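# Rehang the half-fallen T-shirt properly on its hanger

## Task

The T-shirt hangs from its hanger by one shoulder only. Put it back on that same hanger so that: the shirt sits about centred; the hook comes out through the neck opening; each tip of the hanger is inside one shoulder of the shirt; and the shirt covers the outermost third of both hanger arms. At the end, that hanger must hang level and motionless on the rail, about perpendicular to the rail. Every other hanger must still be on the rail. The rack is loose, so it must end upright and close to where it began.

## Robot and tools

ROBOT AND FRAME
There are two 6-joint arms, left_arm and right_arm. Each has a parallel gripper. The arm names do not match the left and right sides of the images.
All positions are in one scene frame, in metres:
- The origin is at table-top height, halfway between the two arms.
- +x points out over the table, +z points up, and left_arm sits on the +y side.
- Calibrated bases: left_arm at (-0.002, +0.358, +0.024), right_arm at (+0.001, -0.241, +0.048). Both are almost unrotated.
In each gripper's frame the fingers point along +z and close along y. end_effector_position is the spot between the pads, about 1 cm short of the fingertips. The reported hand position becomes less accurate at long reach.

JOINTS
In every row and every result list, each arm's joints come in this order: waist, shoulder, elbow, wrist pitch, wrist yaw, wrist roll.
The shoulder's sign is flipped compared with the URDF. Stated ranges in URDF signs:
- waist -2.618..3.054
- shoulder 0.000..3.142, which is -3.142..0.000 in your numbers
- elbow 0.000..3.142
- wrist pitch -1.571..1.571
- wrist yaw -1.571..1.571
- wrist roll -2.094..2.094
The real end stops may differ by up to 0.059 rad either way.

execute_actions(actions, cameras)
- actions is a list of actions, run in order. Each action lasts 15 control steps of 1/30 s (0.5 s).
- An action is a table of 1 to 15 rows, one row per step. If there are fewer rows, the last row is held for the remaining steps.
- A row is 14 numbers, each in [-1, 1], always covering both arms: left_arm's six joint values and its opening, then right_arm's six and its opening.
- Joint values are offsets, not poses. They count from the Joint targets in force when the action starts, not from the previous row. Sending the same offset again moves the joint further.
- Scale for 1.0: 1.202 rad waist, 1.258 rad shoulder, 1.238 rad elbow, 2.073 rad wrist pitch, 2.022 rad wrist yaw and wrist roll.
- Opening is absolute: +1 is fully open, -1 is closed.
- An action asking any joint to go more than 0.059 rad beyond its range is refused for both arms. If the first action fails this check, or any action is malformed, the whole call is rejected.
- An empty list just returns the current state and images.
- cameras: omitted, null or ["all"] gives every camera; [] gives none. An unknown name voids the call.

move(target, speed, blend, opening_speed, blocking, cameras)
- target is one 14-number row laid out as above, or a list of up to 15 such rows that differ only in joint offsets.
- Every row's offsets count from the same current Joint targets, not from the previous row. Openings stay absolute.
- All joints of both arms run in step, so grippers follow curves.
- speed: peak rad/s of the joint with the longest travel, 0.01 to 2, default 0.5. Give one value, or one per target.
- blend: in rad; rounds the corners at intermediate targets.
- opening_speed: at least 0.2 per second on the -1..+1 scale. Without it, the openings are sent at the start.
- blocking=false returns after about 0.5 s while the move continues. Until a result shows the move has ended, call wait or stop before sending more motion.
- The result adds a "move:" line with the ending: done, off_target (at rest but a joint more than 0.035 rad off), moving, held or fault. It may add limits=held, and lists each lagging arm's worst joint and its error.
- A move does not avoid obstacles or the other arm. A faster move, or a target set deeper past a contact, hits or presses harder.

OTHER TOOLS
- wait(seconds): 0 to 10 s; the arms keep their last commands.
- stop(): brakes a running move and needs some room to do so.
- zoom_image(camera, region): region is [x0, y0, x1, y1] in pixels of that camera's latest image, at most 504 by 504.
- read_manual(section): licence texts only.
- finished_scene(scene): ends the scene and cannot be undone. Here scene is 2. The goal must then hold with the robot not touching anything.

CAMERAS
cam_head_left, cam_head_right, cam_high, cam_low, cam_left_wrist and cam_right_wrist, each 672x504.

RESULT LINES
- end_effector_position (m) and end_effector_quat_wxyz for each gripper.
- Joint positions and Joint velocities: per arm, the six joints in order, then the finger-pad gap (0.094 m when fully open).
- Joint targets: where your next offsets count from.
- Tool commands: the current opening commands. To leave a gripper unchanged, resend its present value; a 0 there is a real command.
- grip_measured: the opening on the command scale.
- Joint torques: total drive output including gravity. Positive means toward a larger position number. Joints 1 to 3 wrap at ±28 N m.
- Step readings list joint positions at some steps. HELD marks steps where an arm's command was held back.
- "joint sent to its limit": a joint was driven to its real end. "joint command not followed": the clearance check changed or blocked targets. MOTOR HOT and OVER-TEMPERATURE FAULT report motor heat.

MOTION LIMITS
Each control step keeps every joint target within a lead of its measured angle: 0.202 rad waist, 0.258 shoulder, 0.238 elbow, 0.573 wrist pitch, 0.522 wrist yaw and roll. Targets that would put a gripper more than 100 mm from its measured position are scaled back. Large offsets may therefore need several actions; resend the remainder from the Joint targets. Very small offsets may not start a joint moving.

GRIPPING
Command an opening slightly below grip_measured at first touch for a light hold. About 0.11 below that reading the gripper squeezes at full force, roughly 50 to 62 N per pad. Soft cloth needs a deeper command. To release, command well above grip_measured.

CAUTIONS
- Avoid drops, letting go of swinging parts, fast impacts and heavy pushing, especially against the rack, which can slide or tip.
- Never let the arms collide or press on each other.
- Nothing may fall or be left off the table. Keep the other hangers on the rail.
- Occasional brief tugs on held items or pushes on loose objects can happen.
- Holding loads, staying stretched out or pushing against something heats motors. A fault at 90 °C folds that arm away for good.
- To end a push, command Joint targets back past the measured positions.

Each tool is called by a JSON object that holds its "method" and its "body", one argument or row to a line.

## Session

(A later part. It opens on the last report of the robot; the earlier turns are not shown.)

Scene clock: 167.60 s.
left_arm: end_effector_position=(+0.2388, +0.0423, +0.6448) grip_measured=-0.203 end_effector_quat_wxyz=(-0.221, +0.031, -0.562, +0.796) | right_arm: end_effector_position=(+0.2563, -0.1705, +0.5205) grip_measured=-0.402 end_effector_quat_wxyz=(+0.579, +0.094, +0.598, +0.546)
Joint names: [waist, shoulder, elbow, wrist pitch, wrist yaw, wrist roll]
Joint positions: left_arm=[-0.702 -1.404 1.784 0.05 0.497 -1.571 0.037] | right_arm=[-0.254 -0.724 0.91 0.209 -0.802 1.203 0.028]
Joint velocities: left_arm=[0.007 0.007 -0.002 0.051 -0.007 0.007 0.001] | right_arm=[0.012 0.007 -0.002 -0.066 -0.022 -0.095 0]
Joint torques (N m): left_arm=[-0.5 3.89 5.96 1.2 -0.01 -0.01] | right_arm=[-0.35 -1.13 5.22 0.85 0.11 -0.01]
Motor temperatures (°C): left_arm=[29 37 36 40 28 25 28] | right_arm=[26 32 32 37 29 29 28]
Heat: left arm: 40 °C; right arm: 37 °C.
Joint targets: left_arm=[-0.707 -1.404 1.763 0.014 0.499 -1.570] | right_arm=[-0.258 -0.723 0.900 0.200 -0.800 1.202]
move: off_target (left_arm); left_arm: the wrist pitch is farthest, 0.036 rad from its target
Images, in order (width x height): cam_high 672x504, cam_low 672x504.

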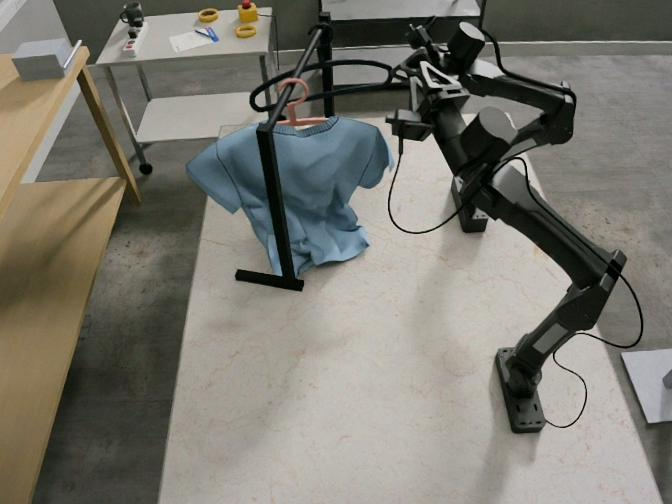

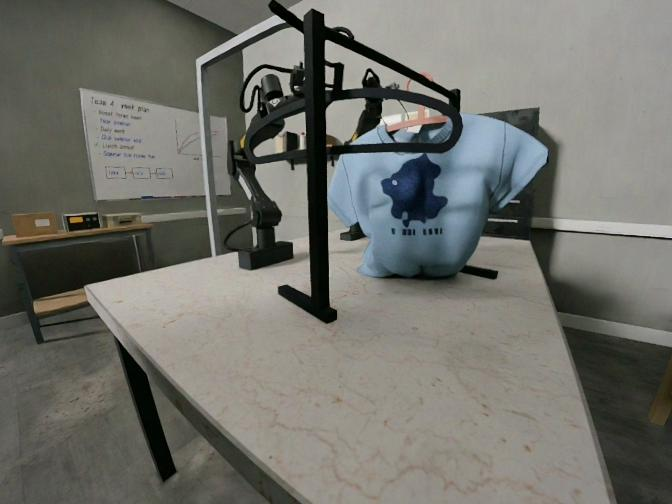

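{"method": "wait", "body": {
  "seconds": 1,
  "cameras": ["cam_head_left","cam_head_right","cam_low"]
}}

{"method": "zoom_image", "body": {
  "camera": "cam_head_right",
  "region": [400, 20, 672, 300]
}}

{"method": "zoom_image", "body": {
  "camera": "cam_low",
  "region": [210, 0, 480, 200]
}}

Scene clock: 168.97 s.
left_arm: end_effector_position=(+0.2388, +0.0423, +0.6448) grip_measured=-0.203 end_effector_quat_wxyz=(-0.221, +0.031, -0.562, +0.796) | right_arm: end_effector_position=(+0.2563, -0.1705, +0.5205) grip_measured=-0.402 end_effector_quat_wxyz=(+0.579, +0.094, +0.598, +0.546)
Joint names: [waist, shoulder, elbow, wrist pitch, wrist yaw, wrist roll]
Joint positions: left_arm=[-0.702 -1.404 1.784 0.05 0.497 -1.571 0.037] | right_arm=[-0.254 -0.724 0.91 0.209 -0.802 1.203 0.028]
Joint velocities: left_arm=[-0.002 -0.002 -0.002 -0.007 -0.022 0.051 -0.001] | right_arm=[-0.012 -0.002 -0.017 -0.037 -0.007 -0.007 0.001]
Joint torques (N m): left_arm=[-0.29 4.05 5.56 1.24 -0.05 -0.01] | right_arm=[-0.35 -1.16 5.18 0.85 0.13 -0.01]
Motor temperatures (°C): left_arm=[29 36 36 40 28 25 28] | right_arm=[26 32 32 37 29 29 28]
Heat: left arm: 40 °C; right arm: 37 °C.
Joint targets: left_arm=[-0.707 -1.404 1.763 0.014 0.499 -1.570] | right_arm=[-0.258 -0.723 0.900 0.200 -0.800 1.202]
Tool commands: left_gripper/opening=-0.2 right_gripper/opening=-0.4
wait: 1.00 s; at rest from the start
Images, in order (width x height): cam_head_left 672x504, cam_head_right 672x504, cam_low 672x504.

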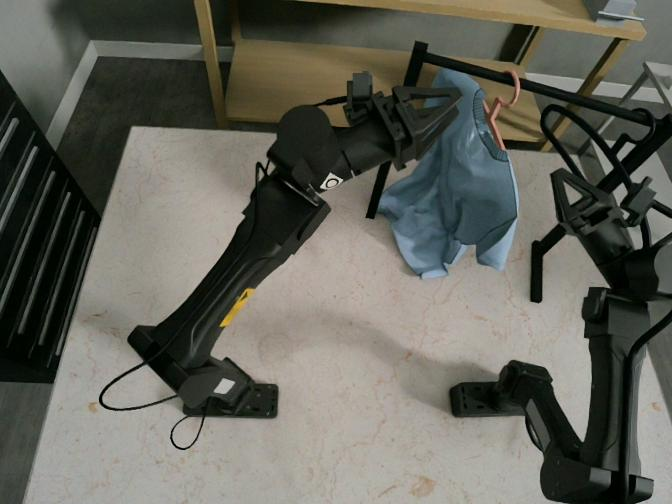

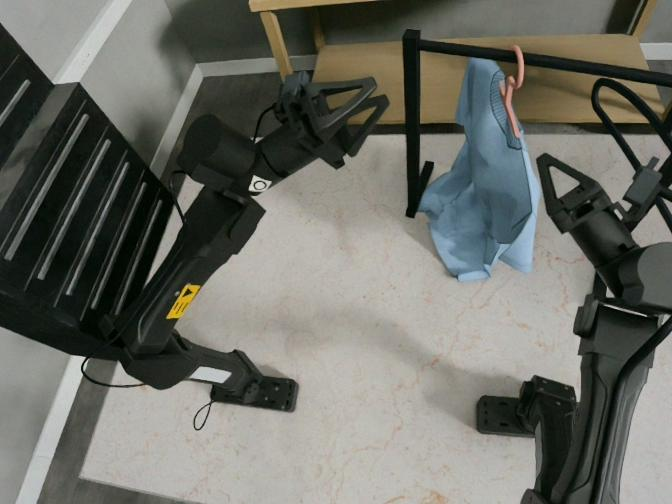

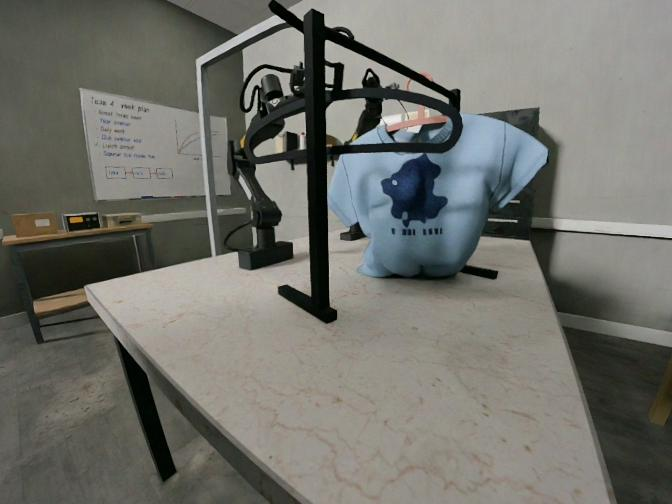

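Scaled by 1.800 from the camera's 672x504 image, which has a finer 960x720 frame.

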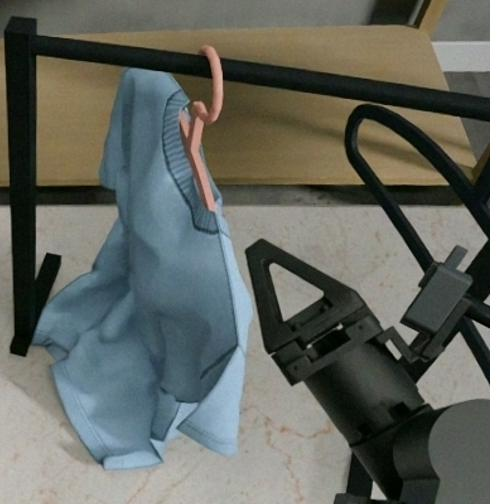

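Scaled by 1.867 from the camera's 672x504 image, which has a finer 960x720 frame.

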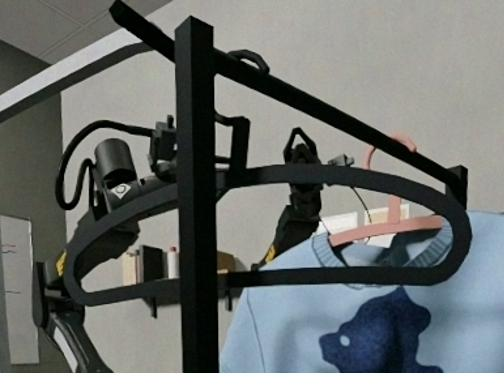

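{"method": "finished_scene", "body": {
  "scene": 2
}}

The scene is finished: the task was done.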